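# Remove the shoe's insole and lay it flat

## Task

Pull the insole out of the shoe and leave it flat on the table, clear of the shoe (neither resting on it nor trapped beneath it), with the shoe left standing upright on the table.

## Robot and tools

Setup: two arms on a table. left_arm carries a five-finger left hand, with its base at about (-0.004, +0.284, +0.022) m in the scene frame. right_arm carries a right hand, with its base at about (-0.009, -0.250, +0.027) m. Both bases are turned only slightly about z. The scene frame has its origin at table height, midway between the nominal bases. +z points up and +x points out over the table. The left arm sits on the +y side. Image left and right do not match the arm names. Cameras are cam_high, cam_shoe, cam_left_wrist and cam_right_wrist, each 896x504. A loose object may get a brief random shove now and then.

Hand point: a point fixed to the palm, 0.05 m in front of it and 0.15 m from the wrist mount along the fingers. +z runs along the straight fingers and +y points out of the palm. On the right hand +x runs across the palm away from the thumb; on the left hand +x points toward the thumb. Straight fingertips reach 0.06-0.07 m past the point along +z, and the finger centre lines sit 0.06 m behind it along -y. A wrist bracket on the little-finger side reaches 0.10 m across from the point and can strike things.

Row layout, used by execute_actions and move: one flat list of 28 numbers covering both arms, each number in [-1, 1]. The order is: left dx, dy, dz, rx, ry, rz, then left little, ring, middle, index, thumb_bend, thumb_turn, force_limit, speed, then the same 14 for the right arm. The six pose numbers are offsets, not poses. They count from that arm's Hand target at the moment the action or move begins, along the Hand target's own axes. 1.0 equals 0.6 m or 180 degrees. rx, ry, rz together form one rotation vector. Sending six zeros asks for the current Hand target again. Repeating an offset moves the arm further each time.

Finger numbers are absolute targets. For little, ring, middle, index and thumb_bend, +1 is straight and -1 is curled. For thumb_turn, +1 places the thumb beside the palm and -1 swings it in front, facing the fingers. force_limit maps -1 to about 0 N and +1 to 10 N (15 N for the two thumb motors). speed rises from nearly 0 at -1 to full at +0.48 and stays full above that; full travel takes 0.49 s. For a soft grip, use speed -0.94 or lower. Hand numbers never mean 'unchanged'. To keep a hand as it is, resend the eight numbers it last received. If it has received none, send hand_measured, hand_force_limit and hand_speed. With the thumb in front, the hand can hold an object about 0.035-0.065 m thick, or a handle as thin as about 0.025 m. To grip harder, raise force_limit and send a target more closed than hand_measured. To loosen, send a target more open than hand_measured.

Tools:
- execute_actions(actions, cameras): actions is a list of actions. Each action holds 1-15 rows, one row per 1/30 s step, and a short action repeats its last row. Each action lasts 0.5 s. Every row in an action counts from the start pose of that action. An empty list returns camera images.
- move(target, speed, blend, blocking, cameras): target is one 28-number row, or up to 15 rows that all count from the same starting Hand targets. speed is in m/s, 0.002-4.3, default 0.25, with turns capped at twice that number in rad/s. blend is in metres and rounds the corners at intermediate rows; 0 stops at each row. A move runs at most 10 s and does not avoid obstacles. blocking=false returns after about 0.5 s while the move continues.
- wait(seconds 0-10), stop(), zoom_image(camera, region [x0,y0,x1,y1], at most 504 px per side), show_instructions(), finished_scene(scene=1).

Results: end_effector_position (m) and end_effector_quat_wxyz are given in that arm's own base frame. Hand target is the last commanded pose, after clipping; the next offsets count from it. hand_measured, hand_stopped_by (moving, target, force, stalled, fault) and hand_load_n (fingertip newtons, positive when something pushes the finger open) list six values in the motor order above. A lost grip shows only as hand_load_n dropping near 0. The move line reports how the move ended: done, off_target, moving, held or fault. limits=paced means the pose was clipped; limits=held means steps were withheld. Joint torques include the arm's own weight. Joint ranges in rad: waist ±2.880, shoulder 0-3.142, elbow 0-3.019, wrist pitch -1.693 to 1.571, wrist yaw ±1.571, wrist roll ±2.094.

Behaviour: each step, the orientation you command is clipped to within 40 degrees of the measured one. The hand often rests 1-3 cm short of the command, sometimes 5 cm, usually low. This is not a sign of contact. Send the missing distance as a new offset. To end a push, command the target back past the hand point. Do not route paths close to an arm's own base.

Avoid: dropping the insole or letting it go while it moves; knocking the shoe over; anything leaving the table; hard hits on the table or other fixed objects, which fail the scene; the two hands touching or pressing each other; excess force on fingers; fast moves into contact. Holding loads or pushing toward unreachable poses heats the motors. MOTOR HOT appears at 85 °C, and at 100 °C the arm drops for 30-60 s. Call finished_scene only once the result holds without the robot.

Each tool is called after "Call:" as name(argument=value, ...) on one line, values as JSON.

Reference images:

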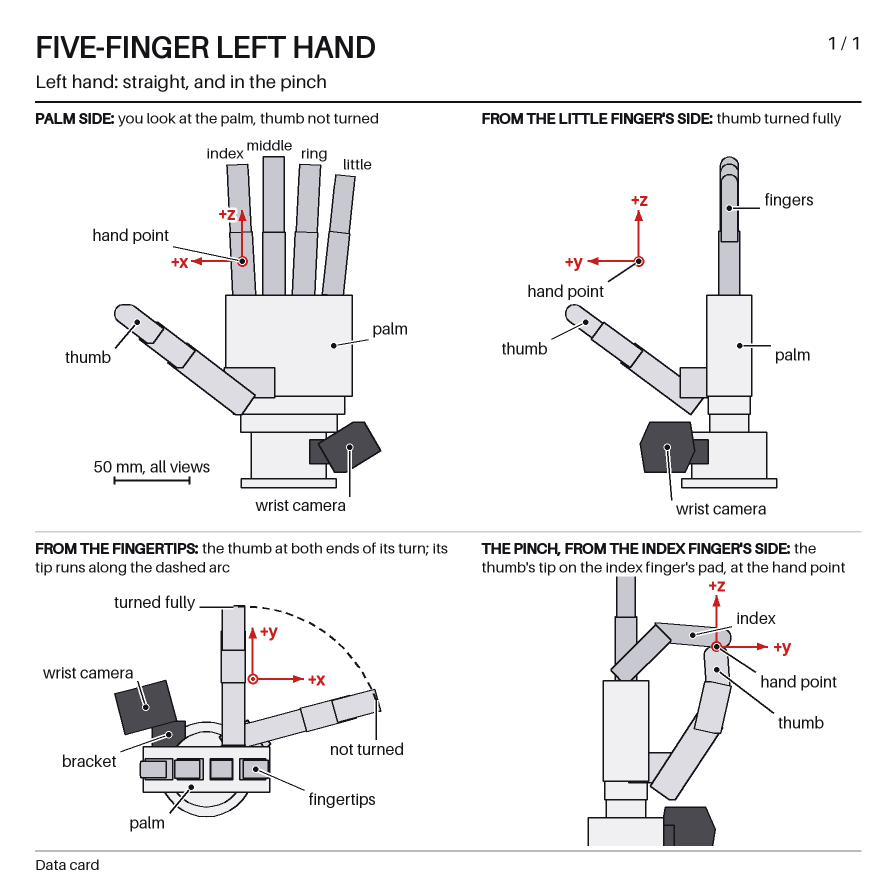

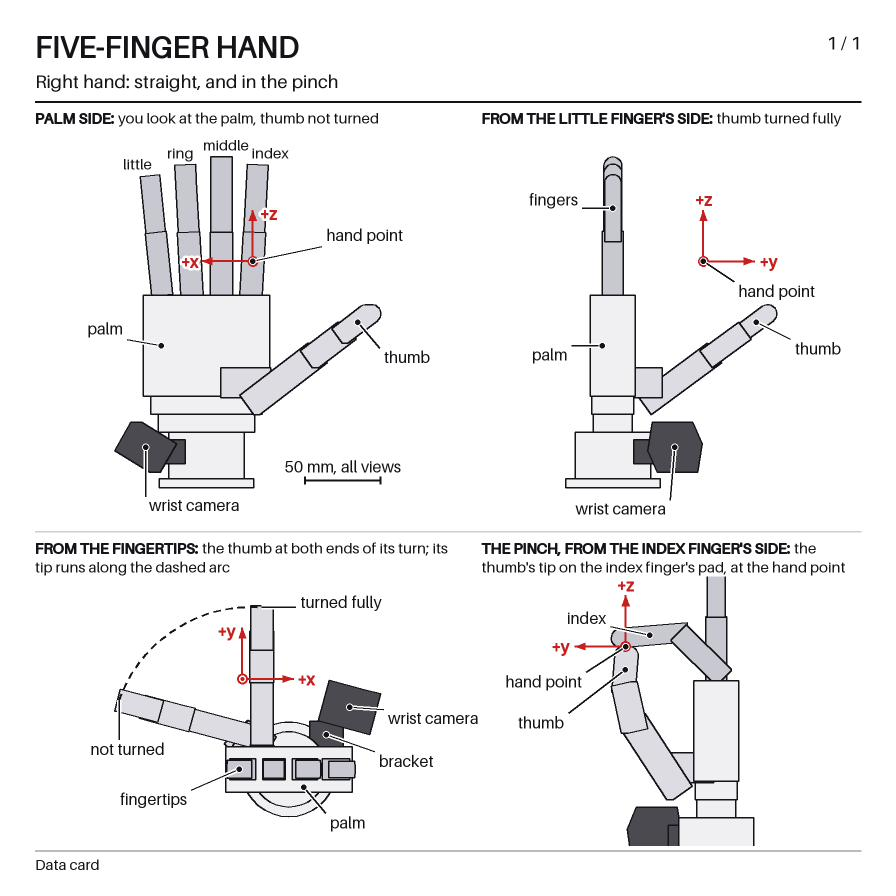

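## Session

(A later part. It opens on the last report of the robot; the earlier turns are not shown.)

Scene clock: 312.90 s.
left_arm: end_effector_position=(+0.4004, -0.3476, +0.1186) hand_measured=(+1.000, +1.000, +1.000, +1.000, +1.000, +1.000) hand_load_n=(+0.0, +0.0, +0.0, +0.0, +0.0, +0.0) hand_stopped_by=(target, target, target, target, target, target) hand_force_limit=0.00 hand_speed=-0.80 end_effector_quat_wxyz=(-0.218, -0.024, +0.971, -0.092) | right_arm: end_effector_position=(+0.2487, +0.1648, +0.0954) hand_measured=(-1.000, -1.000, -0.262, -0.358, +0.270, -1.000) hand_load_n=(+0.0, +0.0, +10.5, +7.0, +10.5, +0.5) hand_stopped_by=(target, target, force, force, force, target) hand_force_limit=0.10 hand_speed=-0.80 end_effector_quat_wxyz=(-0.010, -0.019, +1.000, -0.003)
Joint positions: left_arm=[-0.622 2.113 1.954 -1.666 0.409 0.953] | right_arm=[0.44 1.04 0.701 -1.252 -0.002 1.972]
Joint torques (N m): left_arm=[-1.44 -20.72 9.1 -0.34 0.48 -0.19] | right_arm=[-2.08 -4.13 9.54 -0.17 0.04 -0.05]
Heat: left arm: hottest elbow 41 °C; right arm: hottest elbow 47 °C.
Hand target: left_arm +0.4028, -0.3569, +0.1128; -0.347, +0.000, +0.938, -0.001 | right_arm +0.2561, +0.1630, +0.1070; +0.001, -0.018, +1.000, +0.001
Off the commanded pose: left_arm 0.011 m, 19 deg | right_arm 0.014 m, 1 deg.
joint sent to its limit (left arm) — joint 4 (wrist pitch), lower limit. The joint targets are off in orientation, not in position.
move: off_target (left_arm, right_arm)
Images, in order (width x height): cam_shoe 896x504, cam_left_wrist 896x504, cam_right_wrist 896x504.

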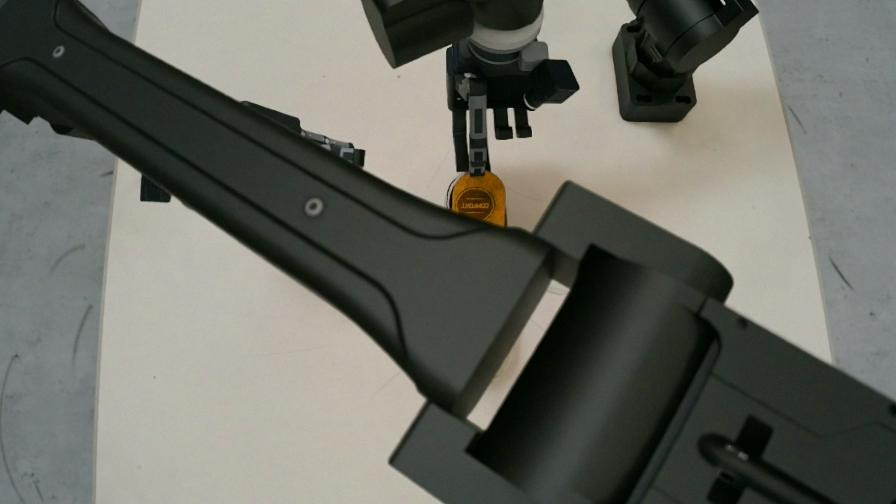

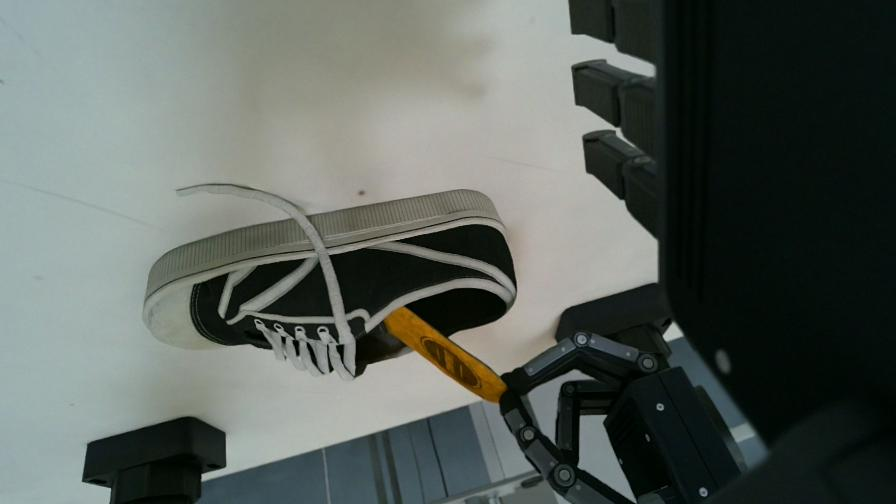

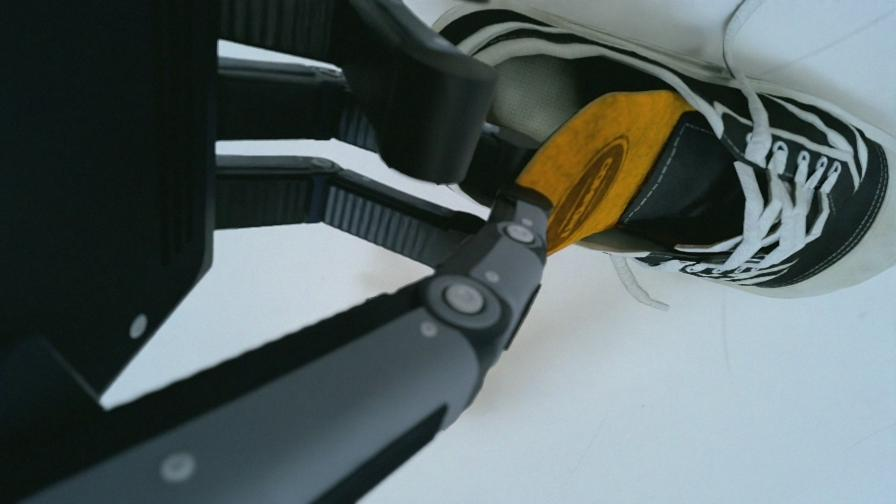

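Call:
move(target=[[0.121,0.33,-0.149,0,-0.2257,0,1,1,1,1,1,1,0,-0.8,0,0,0,0,0,0,-1,-1,-0.45,-0.45,0.15,-1,0.1,-0.8],[0.347,0.409,0.088,0,-0.2257,0,1,1,1,1,1,1,0,-0.8,0,0,0,0,0,0,-1,-1,-0.45,-0.45,0.15,-1,0.1,-0.8]], speed=0.15, blend=0.03, cameras=["all"])

Scene clock: 377.17 s.
left_arm: end_effector_position=(+0.2135, -0.1110, +0.2085) hand_measured=(+1.000, +1.000, +1.000, +1.000, +1.000, +1.000) hand_load_n=(+0.0, +0.0, +0.0, +0.0, +0.0, +0.0) hand_stopped_by=(target, target, target, target, target, target) hand_force_limit=0.00 hand_speed=-0.80 end_effector_quat_wxyz=(+0.004, +0.006, +1.000, -0.005) | right_arm: end_effector_position=(+0.2486, +0.1648, +0.0954) hand_measured=(-1.000, -1.000, -0.262, -0.358, +0.270, -1.000) hand_load_n=(+0.0, +0.0, +10.5, +7.0, +10.5, +0.5) hand_stopped_by=(target, target, force, force, force, target) hand_force_limit=0.10 hand_speed=-0.80 end_effector_quat_wxyz=(-0.010, -0.020, +1.000, -0.003)
Joint positions: left_arm=[-0.61 1.108 1.05 -1.501 0.003 0.972] | right_arm=[0.44 1.04 0.701 -1.252 -0.002 1.971]
Joint torques (N m): left_arm=[-1.38 -6.89 7.06 0.27 -0.01 -0.2] | right_arm=[-2.14 -4.31 9.51 -0.2 0.04 -0.07]
Heat: left arm: hottest elbow 43 °C; right arm: hottest elbow 47 °C.
Hand target: left_arm +0.2104, -0.1115, +0.2078; +0.001, +0.000, +1.000, -0.001 | right_arm +0.2561, +0.1630, +0.1070; +0.001, -0.018, +1.000, +0.001
Off the commanded pose: left_arm 0.003 m, 1 deg | right_arm 0.014 m, 1 deg.
move: off_target (right_arm)

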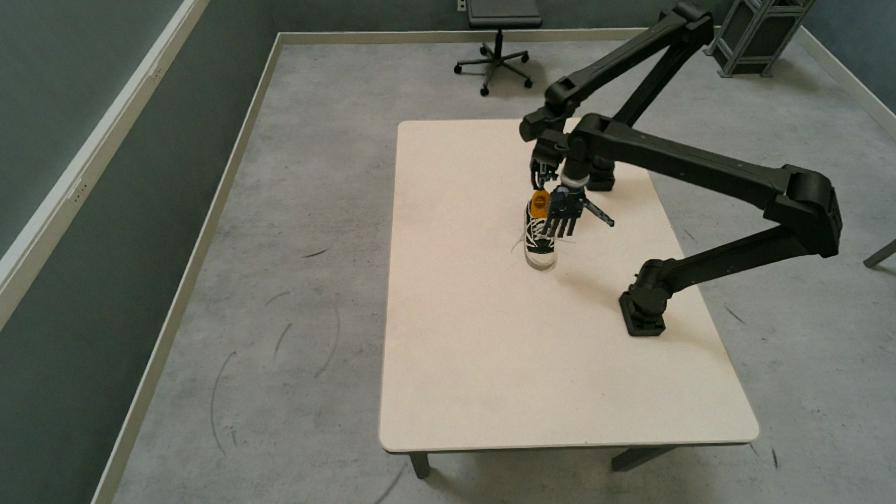

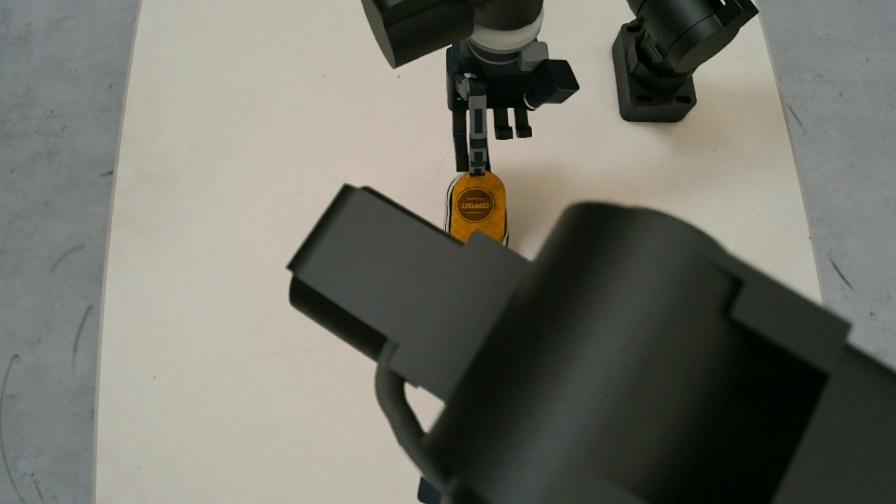

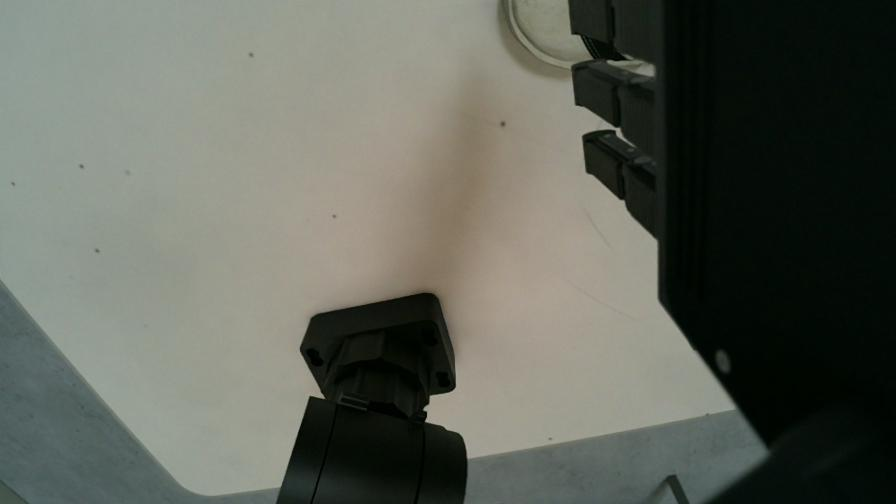

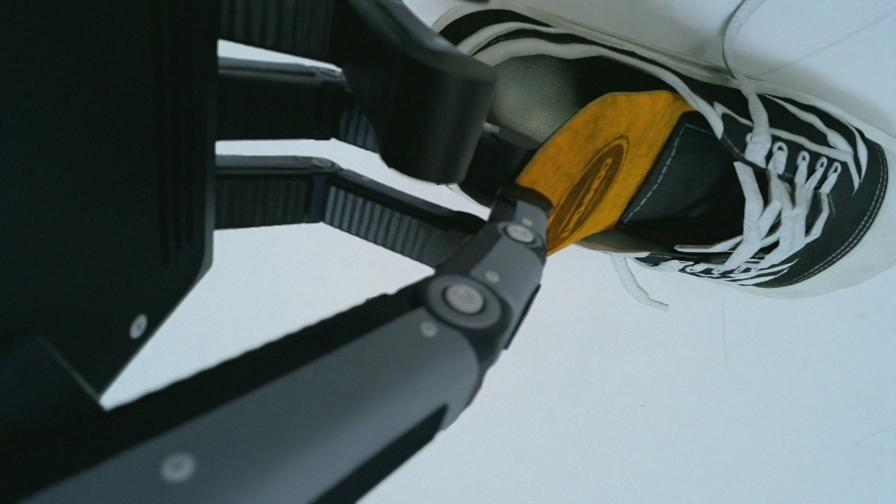

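Call:
move(target=[-0.032,0,0.145,0,0,0,1,1,1,1,1,1,0,-0.8,0,0,0,0,0,0,-1,-1,-0.45,-0.45,0.15,-1,0.1,-0.8], speed=0.1, cameras=["all"])

Scene clock: 386.30 s.
left_arm: end_effector_position=(+0.2251, -0.1131, +0.1242) hand_measured=(+1.000, +1.000, +1.000, +1.000, +1.000, +1.000) hand_load_n=(+0.0, +0.0, +0.0, +0.0, +0.0, +0.0) hand_stopped_by=(target, target, target, target, target, target) hand_force_limit=0.00 hand_speed=-0.80 end_effector_quat_wxyz=(+0.000, -0.003, +1.000, -0.002) | right_arm: end_effector_position=(+0.2486, +0.1648, +0.0954) hand_measured=(-1.000, -1.000, -0.262, -0.358, +0.270, -1.000) hand_load_n=(+0.0, +0.0, +10.0, +6.5, +10.5, +0.5) hand_stopped_by=(target, target, force, force, force, target) hand_force_limit=0.10 hand_speed=-0.80 end_effector_quat_wxyz=(-0.010, -0.020, +1.000, -0.003)
Joint positions: left_arm=[-0.591 1.191 0.886 -1.263 0.003 0.974] | right_arm=[0.44 1.04 0.701 -1.252 -0.002 1.971]
Joint torques (N m): left_arm=[-0.15 -7.12 6.8 0.87 0 0.14] | right_arm=[-2.14 -4.19 9.59 -0.24 0.03 -0.07]
Heat: left arm: hottest elbow 43 °C; right arm: hottest elbow 47 °C.
Hand target: left_arm +0.2296, -0.1115, +0.1207; +0.000, +0.000, +1.000, -0.001 | right_arm +0.2561, +0.1630, +0.1070; +0.001, -0.018, +1.000, +0.001
Off the commanded pose: left_arm 0.006 m, 0 deg | right_arm 0.014 m, 1 deg.
move: off_target (right_arm)

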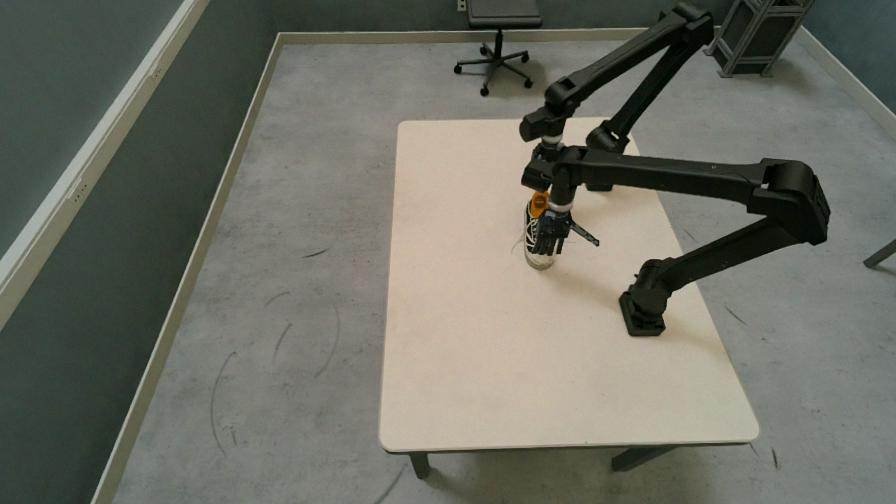

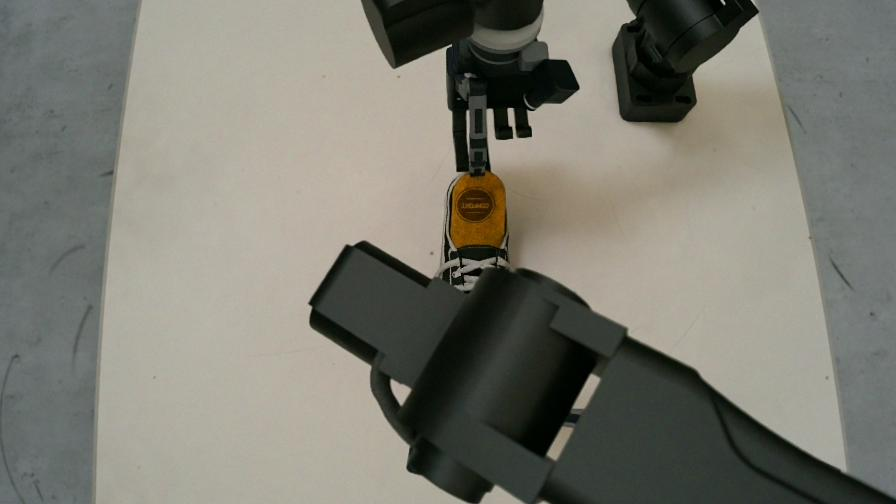

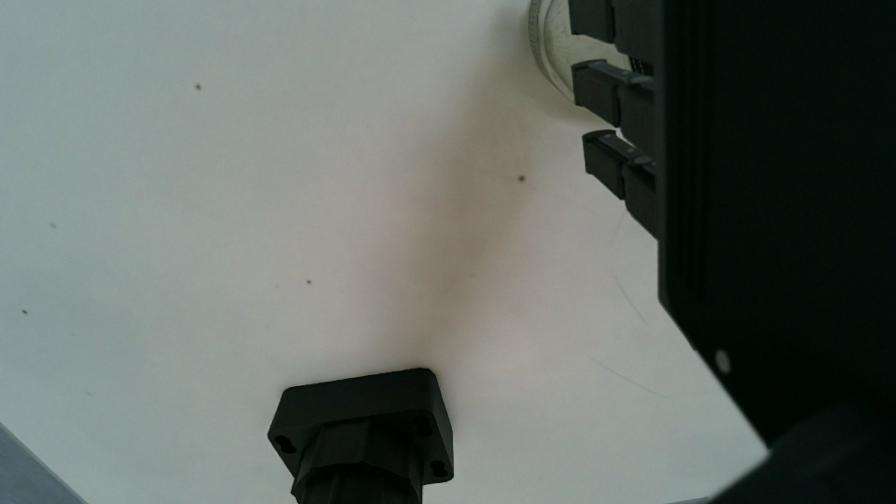

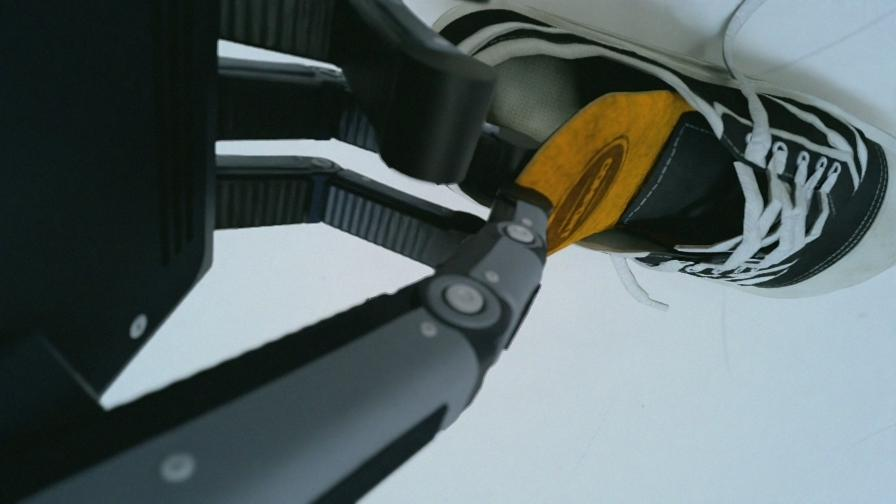

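Call:
zoom_image(camera="cam_high", region=[490, 160, 630, 290])

Call:
zoom_image(camera="cam_left_wrist", region=[480, 0, 700, 240])

Scaled by 3.600.

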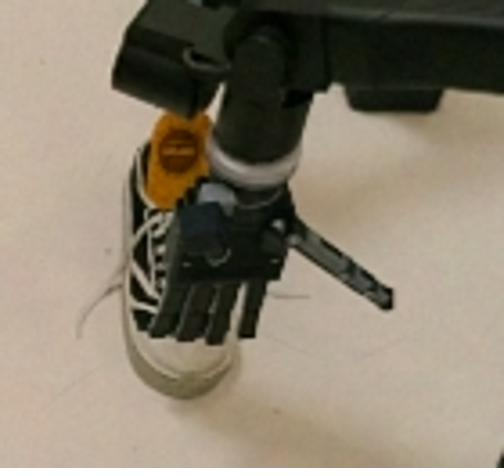

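Scaled by 2.100.

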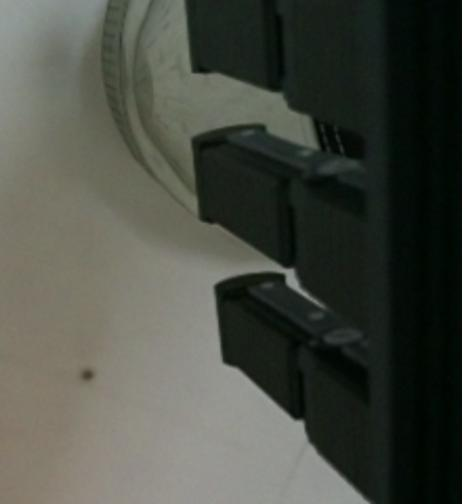

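Call:
move(target=[-0.033,0,0.03,0,0,0,1,1,1,1,1,1,0,-0.8,0,0,0,0,0,0,-1,-1,-0.45,-0.45,0.15,-1,0.1,-0.8], speed=0.06, cameras=["cam_high","cam_left_wrist","cam_right_wrist"])

Call:
zoom_image(camera="cam_high", region=[490, 160, 630, 290])

Call:
zoom_image(camera="cam_left_wrist", region=[480, 0, 700, 240])

Scene clock: 395.20 s.
left_arm: end_effector_position=(+0.2439, -0.1125, +0.1056) hand_measured=(+1.000, +1.000, +1.000, +1.000, +1.000, +1.000) hand_load_n=(+0.0, +0.5, +0.0, +0.0, +0.0, +0.0) hand_stopped_by=(target, target, target, target, target, target) hand_force_limit=0.00 hand_speed=-0.80 end_effector_quat_wxyz=(-0.001, -0.004, +1.000, -0.001) | right_arm: end_effector_position=(+0.2486, +0.1648, +0.0954) hand_measured=(-1.000, -1.000, -0.262, -0.358, +0.270, -1.000) hand_load_n=(+0.0, +0.0, +10.0, +7.0, +11.0, +0.5) hand_stopped_by=(target, target, force, force, force, target) hand_force_limit=0.10 hand_speed=-0.80 end_effector_quat_wxyz=(-0.010, -0.020, +1.000, -0.003)
Joint positions: left_arm=[-0.557 1.254 0.886 -1.202 0.002 1.005] | right_arm=[0.44 1.04 0.701 -1.252 -0.002 1.971]
Joint torques (N m): left_arm=[-0.09 -8 6.93 0.81 0 0.21] | right_arm=[-2.08 -4.13 9.55 -0.17 0.04 -0.06]
Heat: left arm: hottest elbow 43 °C; right arm: hottest elbow 47 °C.
Hand target: left_arm +0.2495, -0.1116, +0.1027; +0.001, +0.000, +1.000, -0.001 | right_arm +0.2561, +0.1630, +0.1070; +0.001, -0.018, +1.000, +0.001
Off the commanded pose: left_arm 0.006 m, 1 deg | right_arm 0.014 m, 1 deg.
move: off_target (right_arm)
Images, in order (width x height): cam_high 896x504, cam_left_wrist 896x504, cam_right_wrist 896x504.

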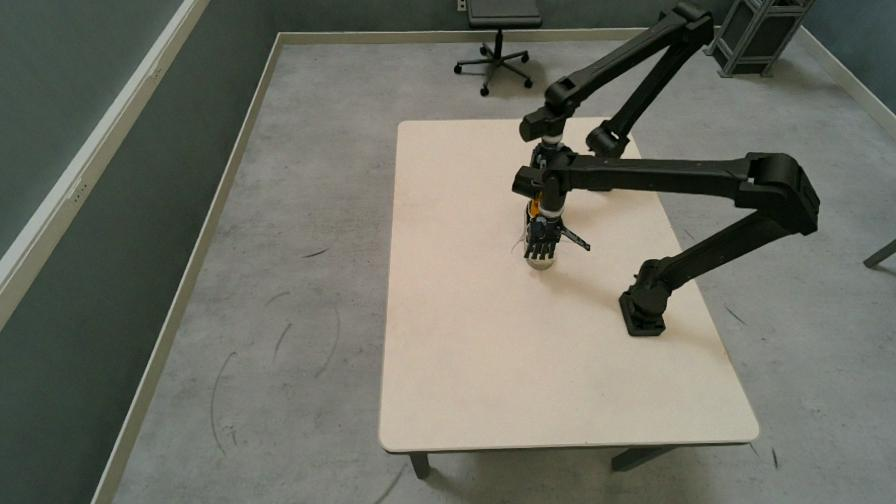

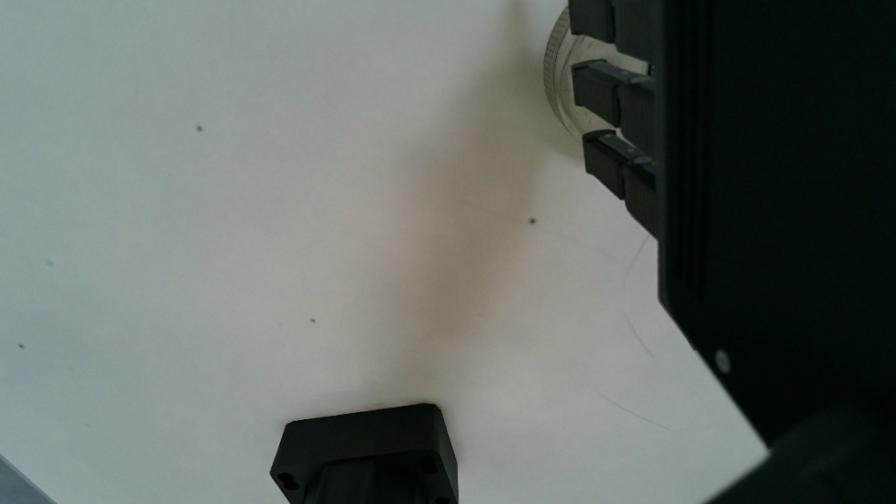

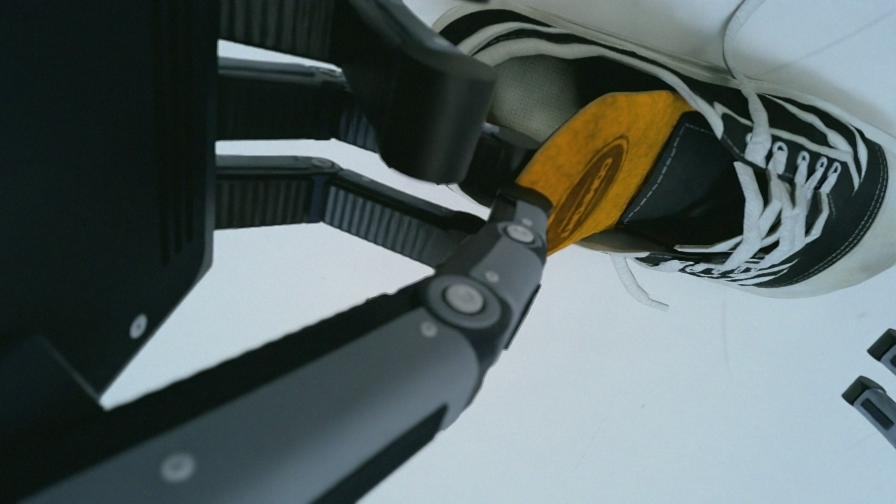

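Scaled by 3.600.

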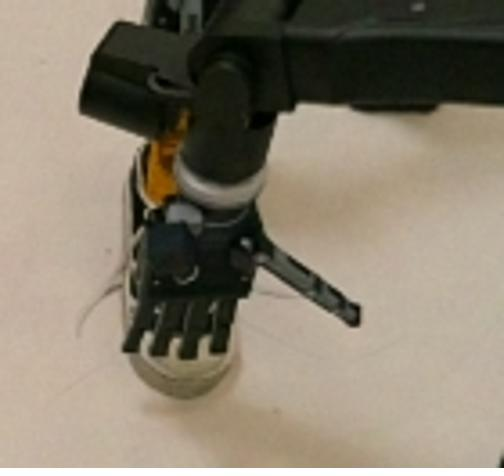

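Scaled by 2.100.

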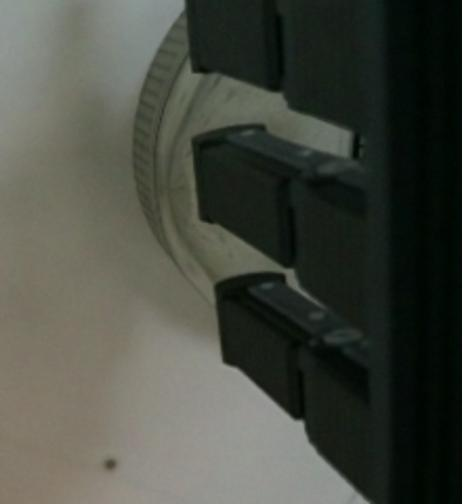

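Call:
move(target=[0.003,0,0.025,0,0,0,1,1,1,1,1,1,0,-0.8,0,0,0,0,0,0,-1,-1,-0.45,-0.45,0.15,-1,0.1,-0.8], speed=0.04, cameras=["cam_high","cam_left_wrist","cam_right_wrist"])

Call:
zoom_image(camera="cam_high", region=[490, 160, 630, 290])

Call:
zoom_image(camera="cam_left_wrist", region=[480, 0, 700, 240])

Scene clock: 400.13 s.
left_arm: end_effector_position=(+0.2448, -0.1131, +0.0932) hand_measured=(+1.000, +1.000, +1.000, +1.000, +1.000, +1.000) hand_load_n=(+0.0, +0.0, +0.0, +0.0, +0.0, +0.0) hand_stopped_by=(target, target, target, target, target, target) hand_force_limit=0.00 hand_speed=-0.80 end_effector_quat_wxyz=(+0.003, -0.004, +1.000, -0.003) | right_arm: end_effector_position=(+0.2486, +0.1648, +0.0954) hand_measured=(-1.000, -1.000, -0.262, -0.358, +0.270, -1.000) hand_load_n=(+0.0, +0.0, +10.5, +7.0, +10.5, +0.5) hand_stopped_by=(target, target, force, force, force, target) hand_force_limit=0.10 hand_speed=-0.80 end_effector_quat_wxyz=(-0.010, -0.020, +1.000, -0.003)
Joint positions: left_arm=[-0.557 1.264 0.86 -1.158 0.002 1.006] | right_arm=[0.44 1.04 0.701 -1.252 -0.002 1.971]
Joint torques (N m): left_arm=[-0.26 -7.59 6.46 0.81 0.01 0.12] | right_arm=[-2.14 -4.25 9.55 -0.2 0.03 -0.06]
Heat: left arm: hottest elbow 43 °C; right arm: hottest elbow 47 °C.
Hand target: left_arm +0.2477, -0.1116, +0.0878; +0.001, +0.000, +1.000, -0.001 | right_arm +0.2561, +0.1630, +0.1070; +0.001, -0.018, +1.000, +0.001
Off the commanded pose: left_arm 0.006 m, 1 deg | right_arm 0.014 m, 1 deg.
move: off_target (right_arm)
Images, in order (width x height): cam_high 896x504, cam_left_wrist 896x504, cam_right_wrist 896x504.

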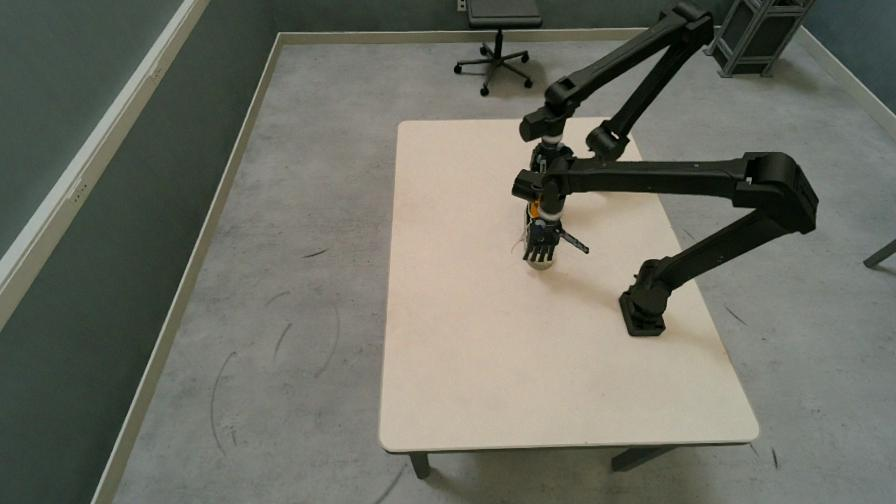

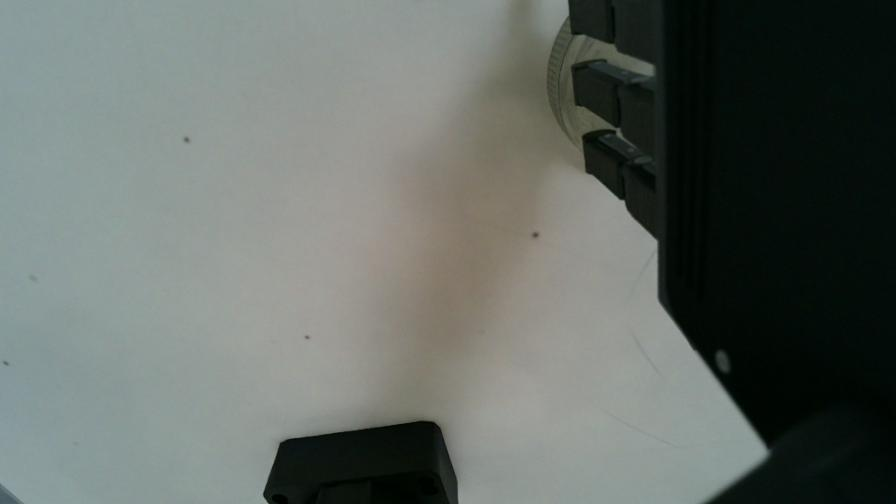

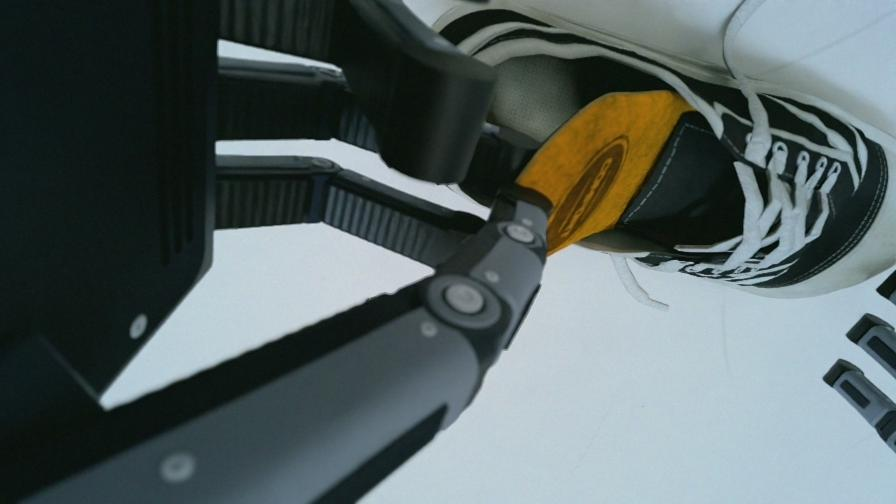

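Scaled by 3.600.

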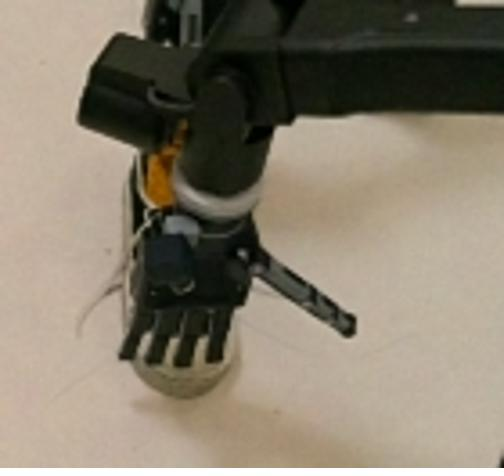

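Scaled by 2.100.

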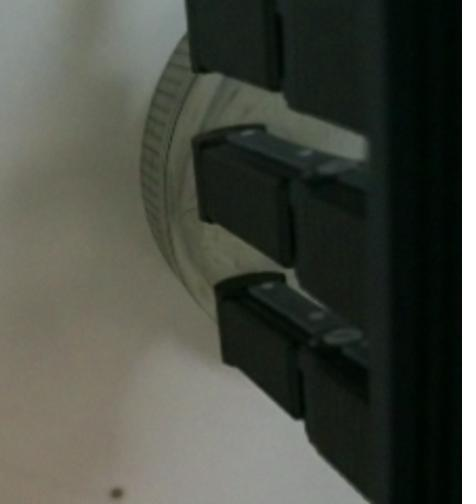

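Call:
move(target=[0,0,0.02,0,0,0,1,1,1,1,1,1,0,-0.8,0,0,0,0,0,0,-1,-1,-0.45,-0.45,0.15,-1,0.1,-0.8], speed=0.04, cameras=["cam_high","cam_left_wrist","cam_right_wrist"])

Call:
zoom_image(camera="cam_left_wrist", region=[480, 0, 700, 240])

Call:
zoom_image(camera="cam_right_wrist", region=[600, 100, 896, 420])

Scene clock: 404.87 s.
left_arm: end_effector_position=(+0.2454, -0.1135, +0.0880) hand_measured=(+1.000, +1.000, +1.000, +1.000, +1.000, +1.000) hand_load_n=(+0.0, +0.0, -1.0, +0.0, +0.0, +0.0) hand_stopped_by=(target, target, target, target, target, target) hand_force_limit=0.00 hand_speed=-0.80 end_effector_quat_wxyz=(+0.005, -0.004, +1.000, -0.005) | right_arm: end_effector_position=(+0.2486, +0.1648, +0.0954) hand_measured=(-1.000, -1.000, -0.262, -0.358, +0.270, -1.000) hand_load_n=(+0.0, +0.0, +10.5, +7.0, +10.5, +0.5) hand_stopped_by=(target, target, force, force, force, target) hand_force_limit=0.10 hand_speed=-0.80 end_effector_quat_wxyz=(-0.010, -0.020, +1.000, -0.003)
Joint positions: left_arm=[-0.557 1.269 0.85 -1.139 0.002 1.006] | right_arm=[0.44 1.04 0.701 -1.252 -0.002 1.971]
Joint torques (N m): left_arm=[-0.56 -6.65 5.68 1.48 0.01 0.13] | right_arm=[-1.96 -4.31 9.5 -0.23 0.03 -0.08]
Heat: left arm: hottest elbow 42 °C; right arm: hottest elbow 47 °C.
Hand target: left_arm +0.2478, -0.1116, +0.0758; +0.001, +0.000, +1.000, -0.001 | right_arm +0.2561, +0.1630, +0.1070; +0.001, -0.018, +1.000, +0.001
Off the commanded pose: left_arm 0.013 m, 1 deg | right_arm 0.014 m, 1 deg.
move: off_target (left_arm, right_arm)
Images, in order (width x height): cam_high 896x504, cam_left_wrist 896x504, cam_right_wrist 896x504.

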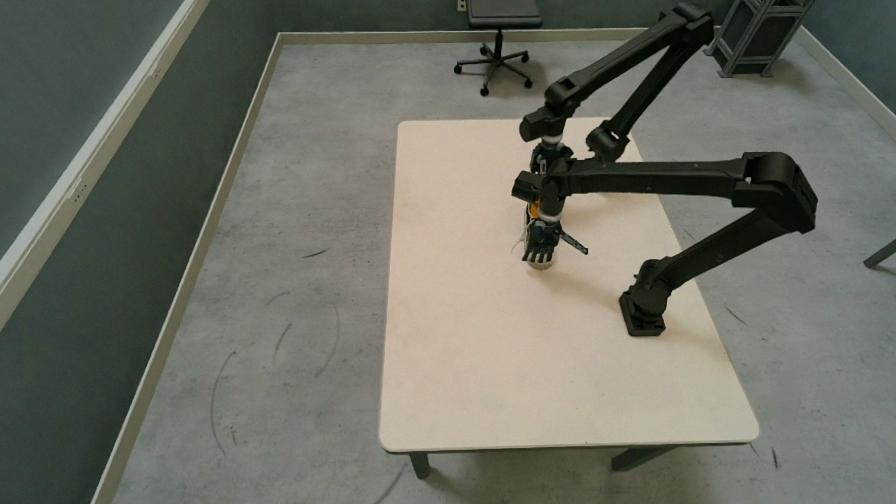

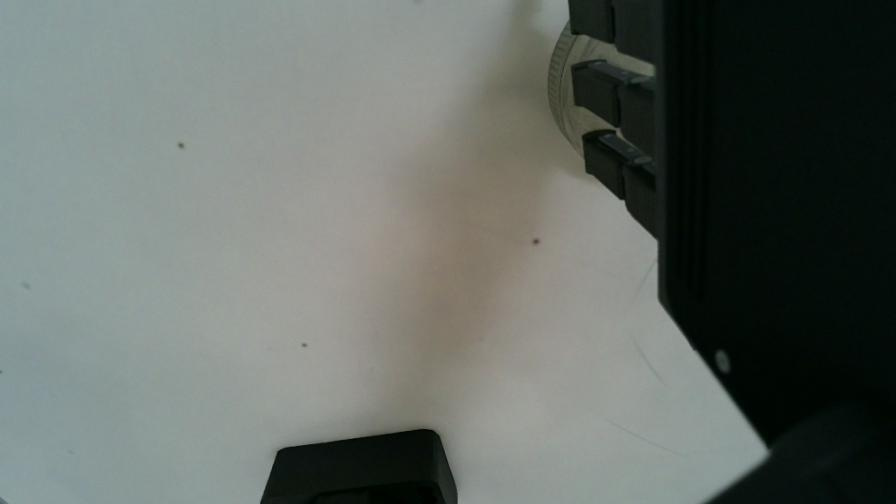

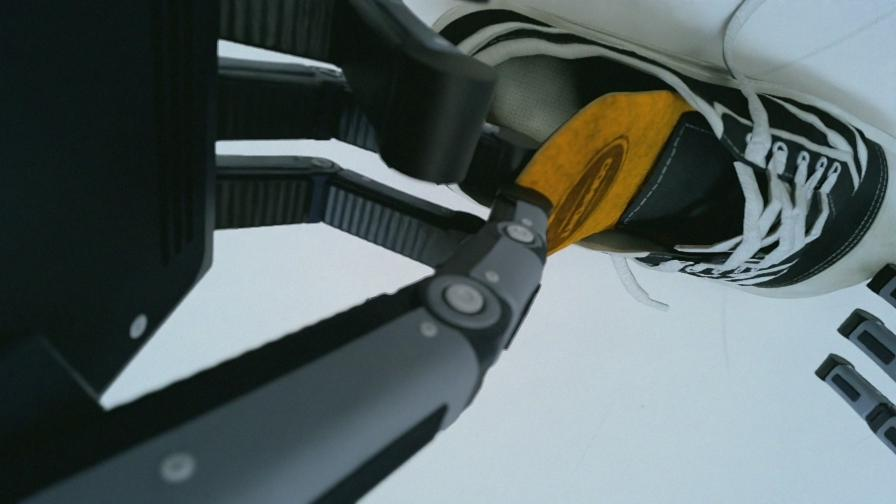

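Scaled by 2.100.

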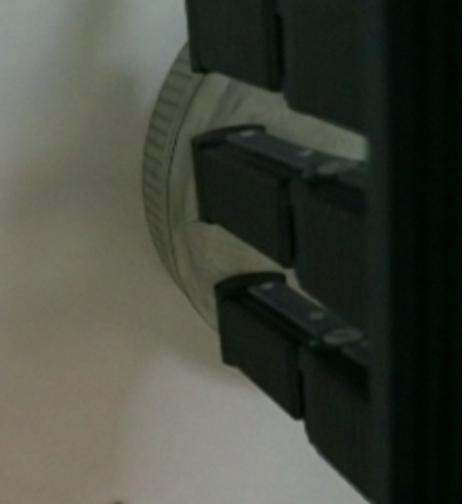

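Scaled by 1.575.

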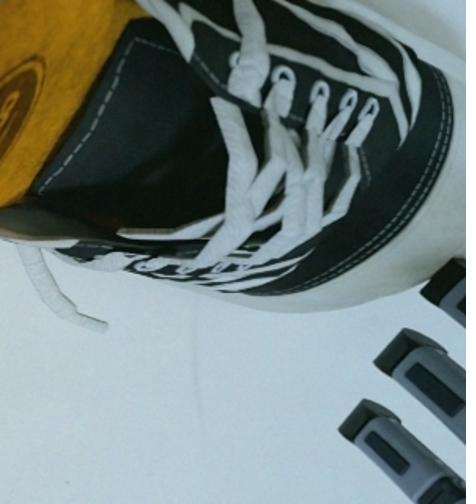

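Call:
move(target=[0,0,0.035,0,0,0,1,1,1,1,1,1,0,-0.8,0,0,0,0,0,0,-1,-1,-0.45,-0.45,0.15,-1,0.1,-0.8], speed=0.04, cameras=["cam_left_wrist"])

Scene clock: 412.90 s.
left_arm: end_effector_position=(+0.2448, -0.1130, +0.0859) hand_measured=(+1.000, +1.000, +1.000, +1.000, +1.000, +1.000) hand_load_n=(+0.0, +0.0, -4.0, +0.0, +0.0, +0.0) hand_stopped_by=(target, target, target, target, target, target) hand_force_limit=0.00 hand_speed=-0.80 end_effector_quat_wxyz=(+0.010, -0.003, +1.000, -0.007) | right_arm: end_effector_position=(+0.2486, +0.1648, +0.0954) hand_measured=(-1.000, -1.000, -0.262, -0.358, +0.270, -1.000) hand_load_n=(+0.0, +0.0, +10.5, +6.5, +10.5, +0.5) hand_stopped_by=(target, target, force, force, force, target) hand_force_limit=0.10 hand_speed=-0.80 end_effector_quat_wxyz=(-0.010, -0.020, +1.000, -0.003)
Joint positions: left_arm=[-0.557 1.26 0.839 -1.125 0.002 1.007] | right_arm=[0.44 1.04 0.701 -1.252 -0.002 1.971]
Joint torques (N m): left_arm=[-0.38 -3.96 4.01 3.03 0.02 0.12] | right_arm=[-2.08 -4.25 9.55 -0.21 0.04 -0.06]
Heat: left arm: hottest elbow 41 °C; right arm: hottest elbow 47 °C.
Hand target: left_arm +0.2478, -0.1116, +0.0548; +0.001, +0.000, +1.000, -0.001 | right_arm +0.2561, +0.1630, +0.1070; +0.001, -0.018, +1.000, +0.001
Off the commanded pose: left_arm 0.031 m, 1 deg | right_arm 0.014 m, 1 deg.
move: off_target (left_arm, right_arm)
Images, in order (width x height): cam_left_wrist 896x504.

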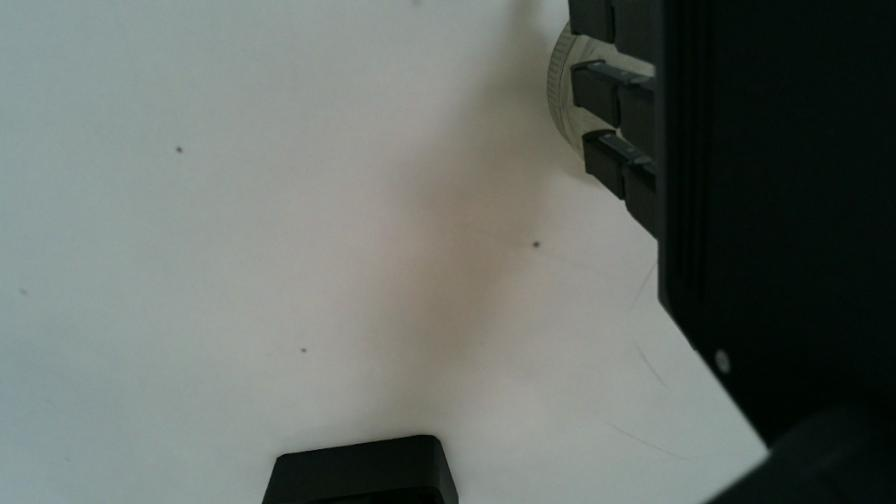

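Call:
move(target=[0,0,0,0,0,0,1,1,1,1,1,1,0,-0.8,0.003,-0.058,-0.027,0,0,0,-1,-1,-0.45,-0.45,0.15,-1,0.1,-0.8], speed=0.04, cameras=["cam_left_wrist","cam_right_wrist","cam_shoe"])

Scene clock: 417.57 s.
left_arm: end_effector_position=(+0.2448, -0.1130, +0.0859) hand_measured=(+1.000, +1.000, +1.000, +1.000, +1.000, +1.000) hand_load_n=(+0.0, +0.0, -4.0, +0.0, -0.5, +0.0) hand_stopped_by=(target, target, target, target, target, target) hand_force_limit=0.00 hand_speed=-0.80 end_effector_quat_wxyz=(+0.010, -0.003, +1.000, -0.007) | right_arm: end_effector_position=(+0.2453, +0.1303, +0.1075) hand_measured=(-1.000, -1.000, -0.262, -0.358, +0.270, -1.000) hand_load_n=(+0.0, +0.0, +9.0, +7.0, +10.5, +0.5) hand_stopped_by=(target, target, force, force, force, target) hand_force_limit=0.10 hand_speed=-0.80 end_effector_quat_wxyz=(-0.014, -0.020, +1.000, -0.003)
Joint positions: left_arm=[-0.557 1.26 0.839 -1.125 0.002 1.007] | right_arm=[0.308 0.984 0.701 -1.317 -0.002 1.839]
Joint torques (N m): left_arm=[-0.44 -3.96 4.01 3.04 0 0.11] | right_arm=[-2.08 -3.43 10.44 -0.29 0.06 -0.08]
Heat: left arm: hottest elbow 41 °C; right arm: hottest elbow 48 °C.
Hand target: left_arm +0.2478, -0.1116, +0.0548; +0.001, +0.000, +1.000, -0.001 | right_arm +0.2555, +0.1281, +0.1231; +0.001, -0.018, +1.000, +0.001
Off the commanded pose: left_arm 0.031 m, 1 deg | right_arm 0.019 m, 2 deg.
move: off_target (left_arm, right_arm)
Images, in order (width x height): cam_shoe 896x504, cam_left_wrist 896x504, cam_right_wrist 896x504.

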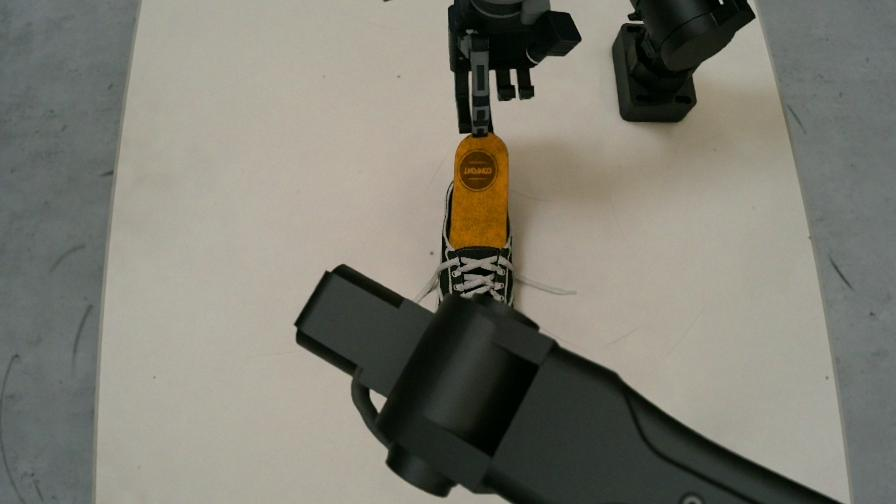

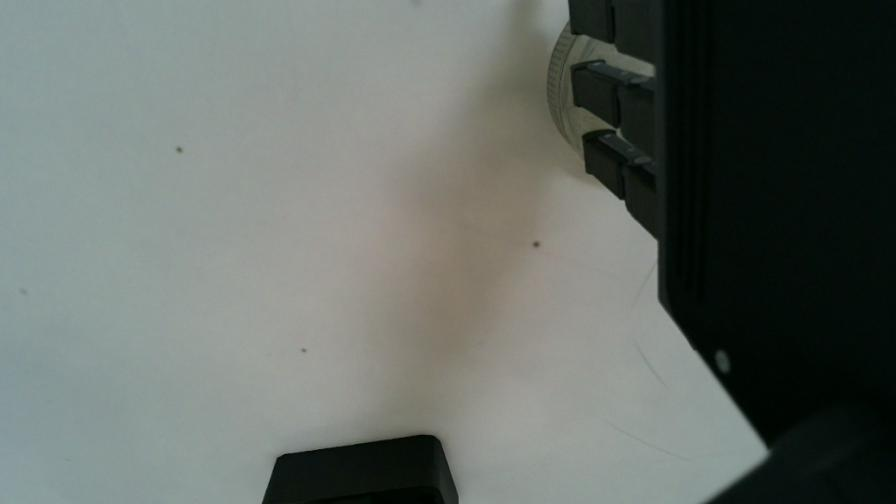

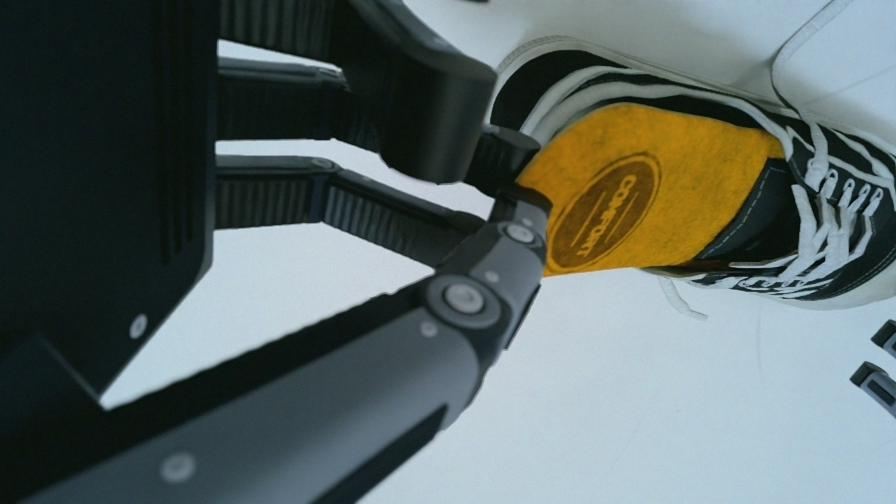

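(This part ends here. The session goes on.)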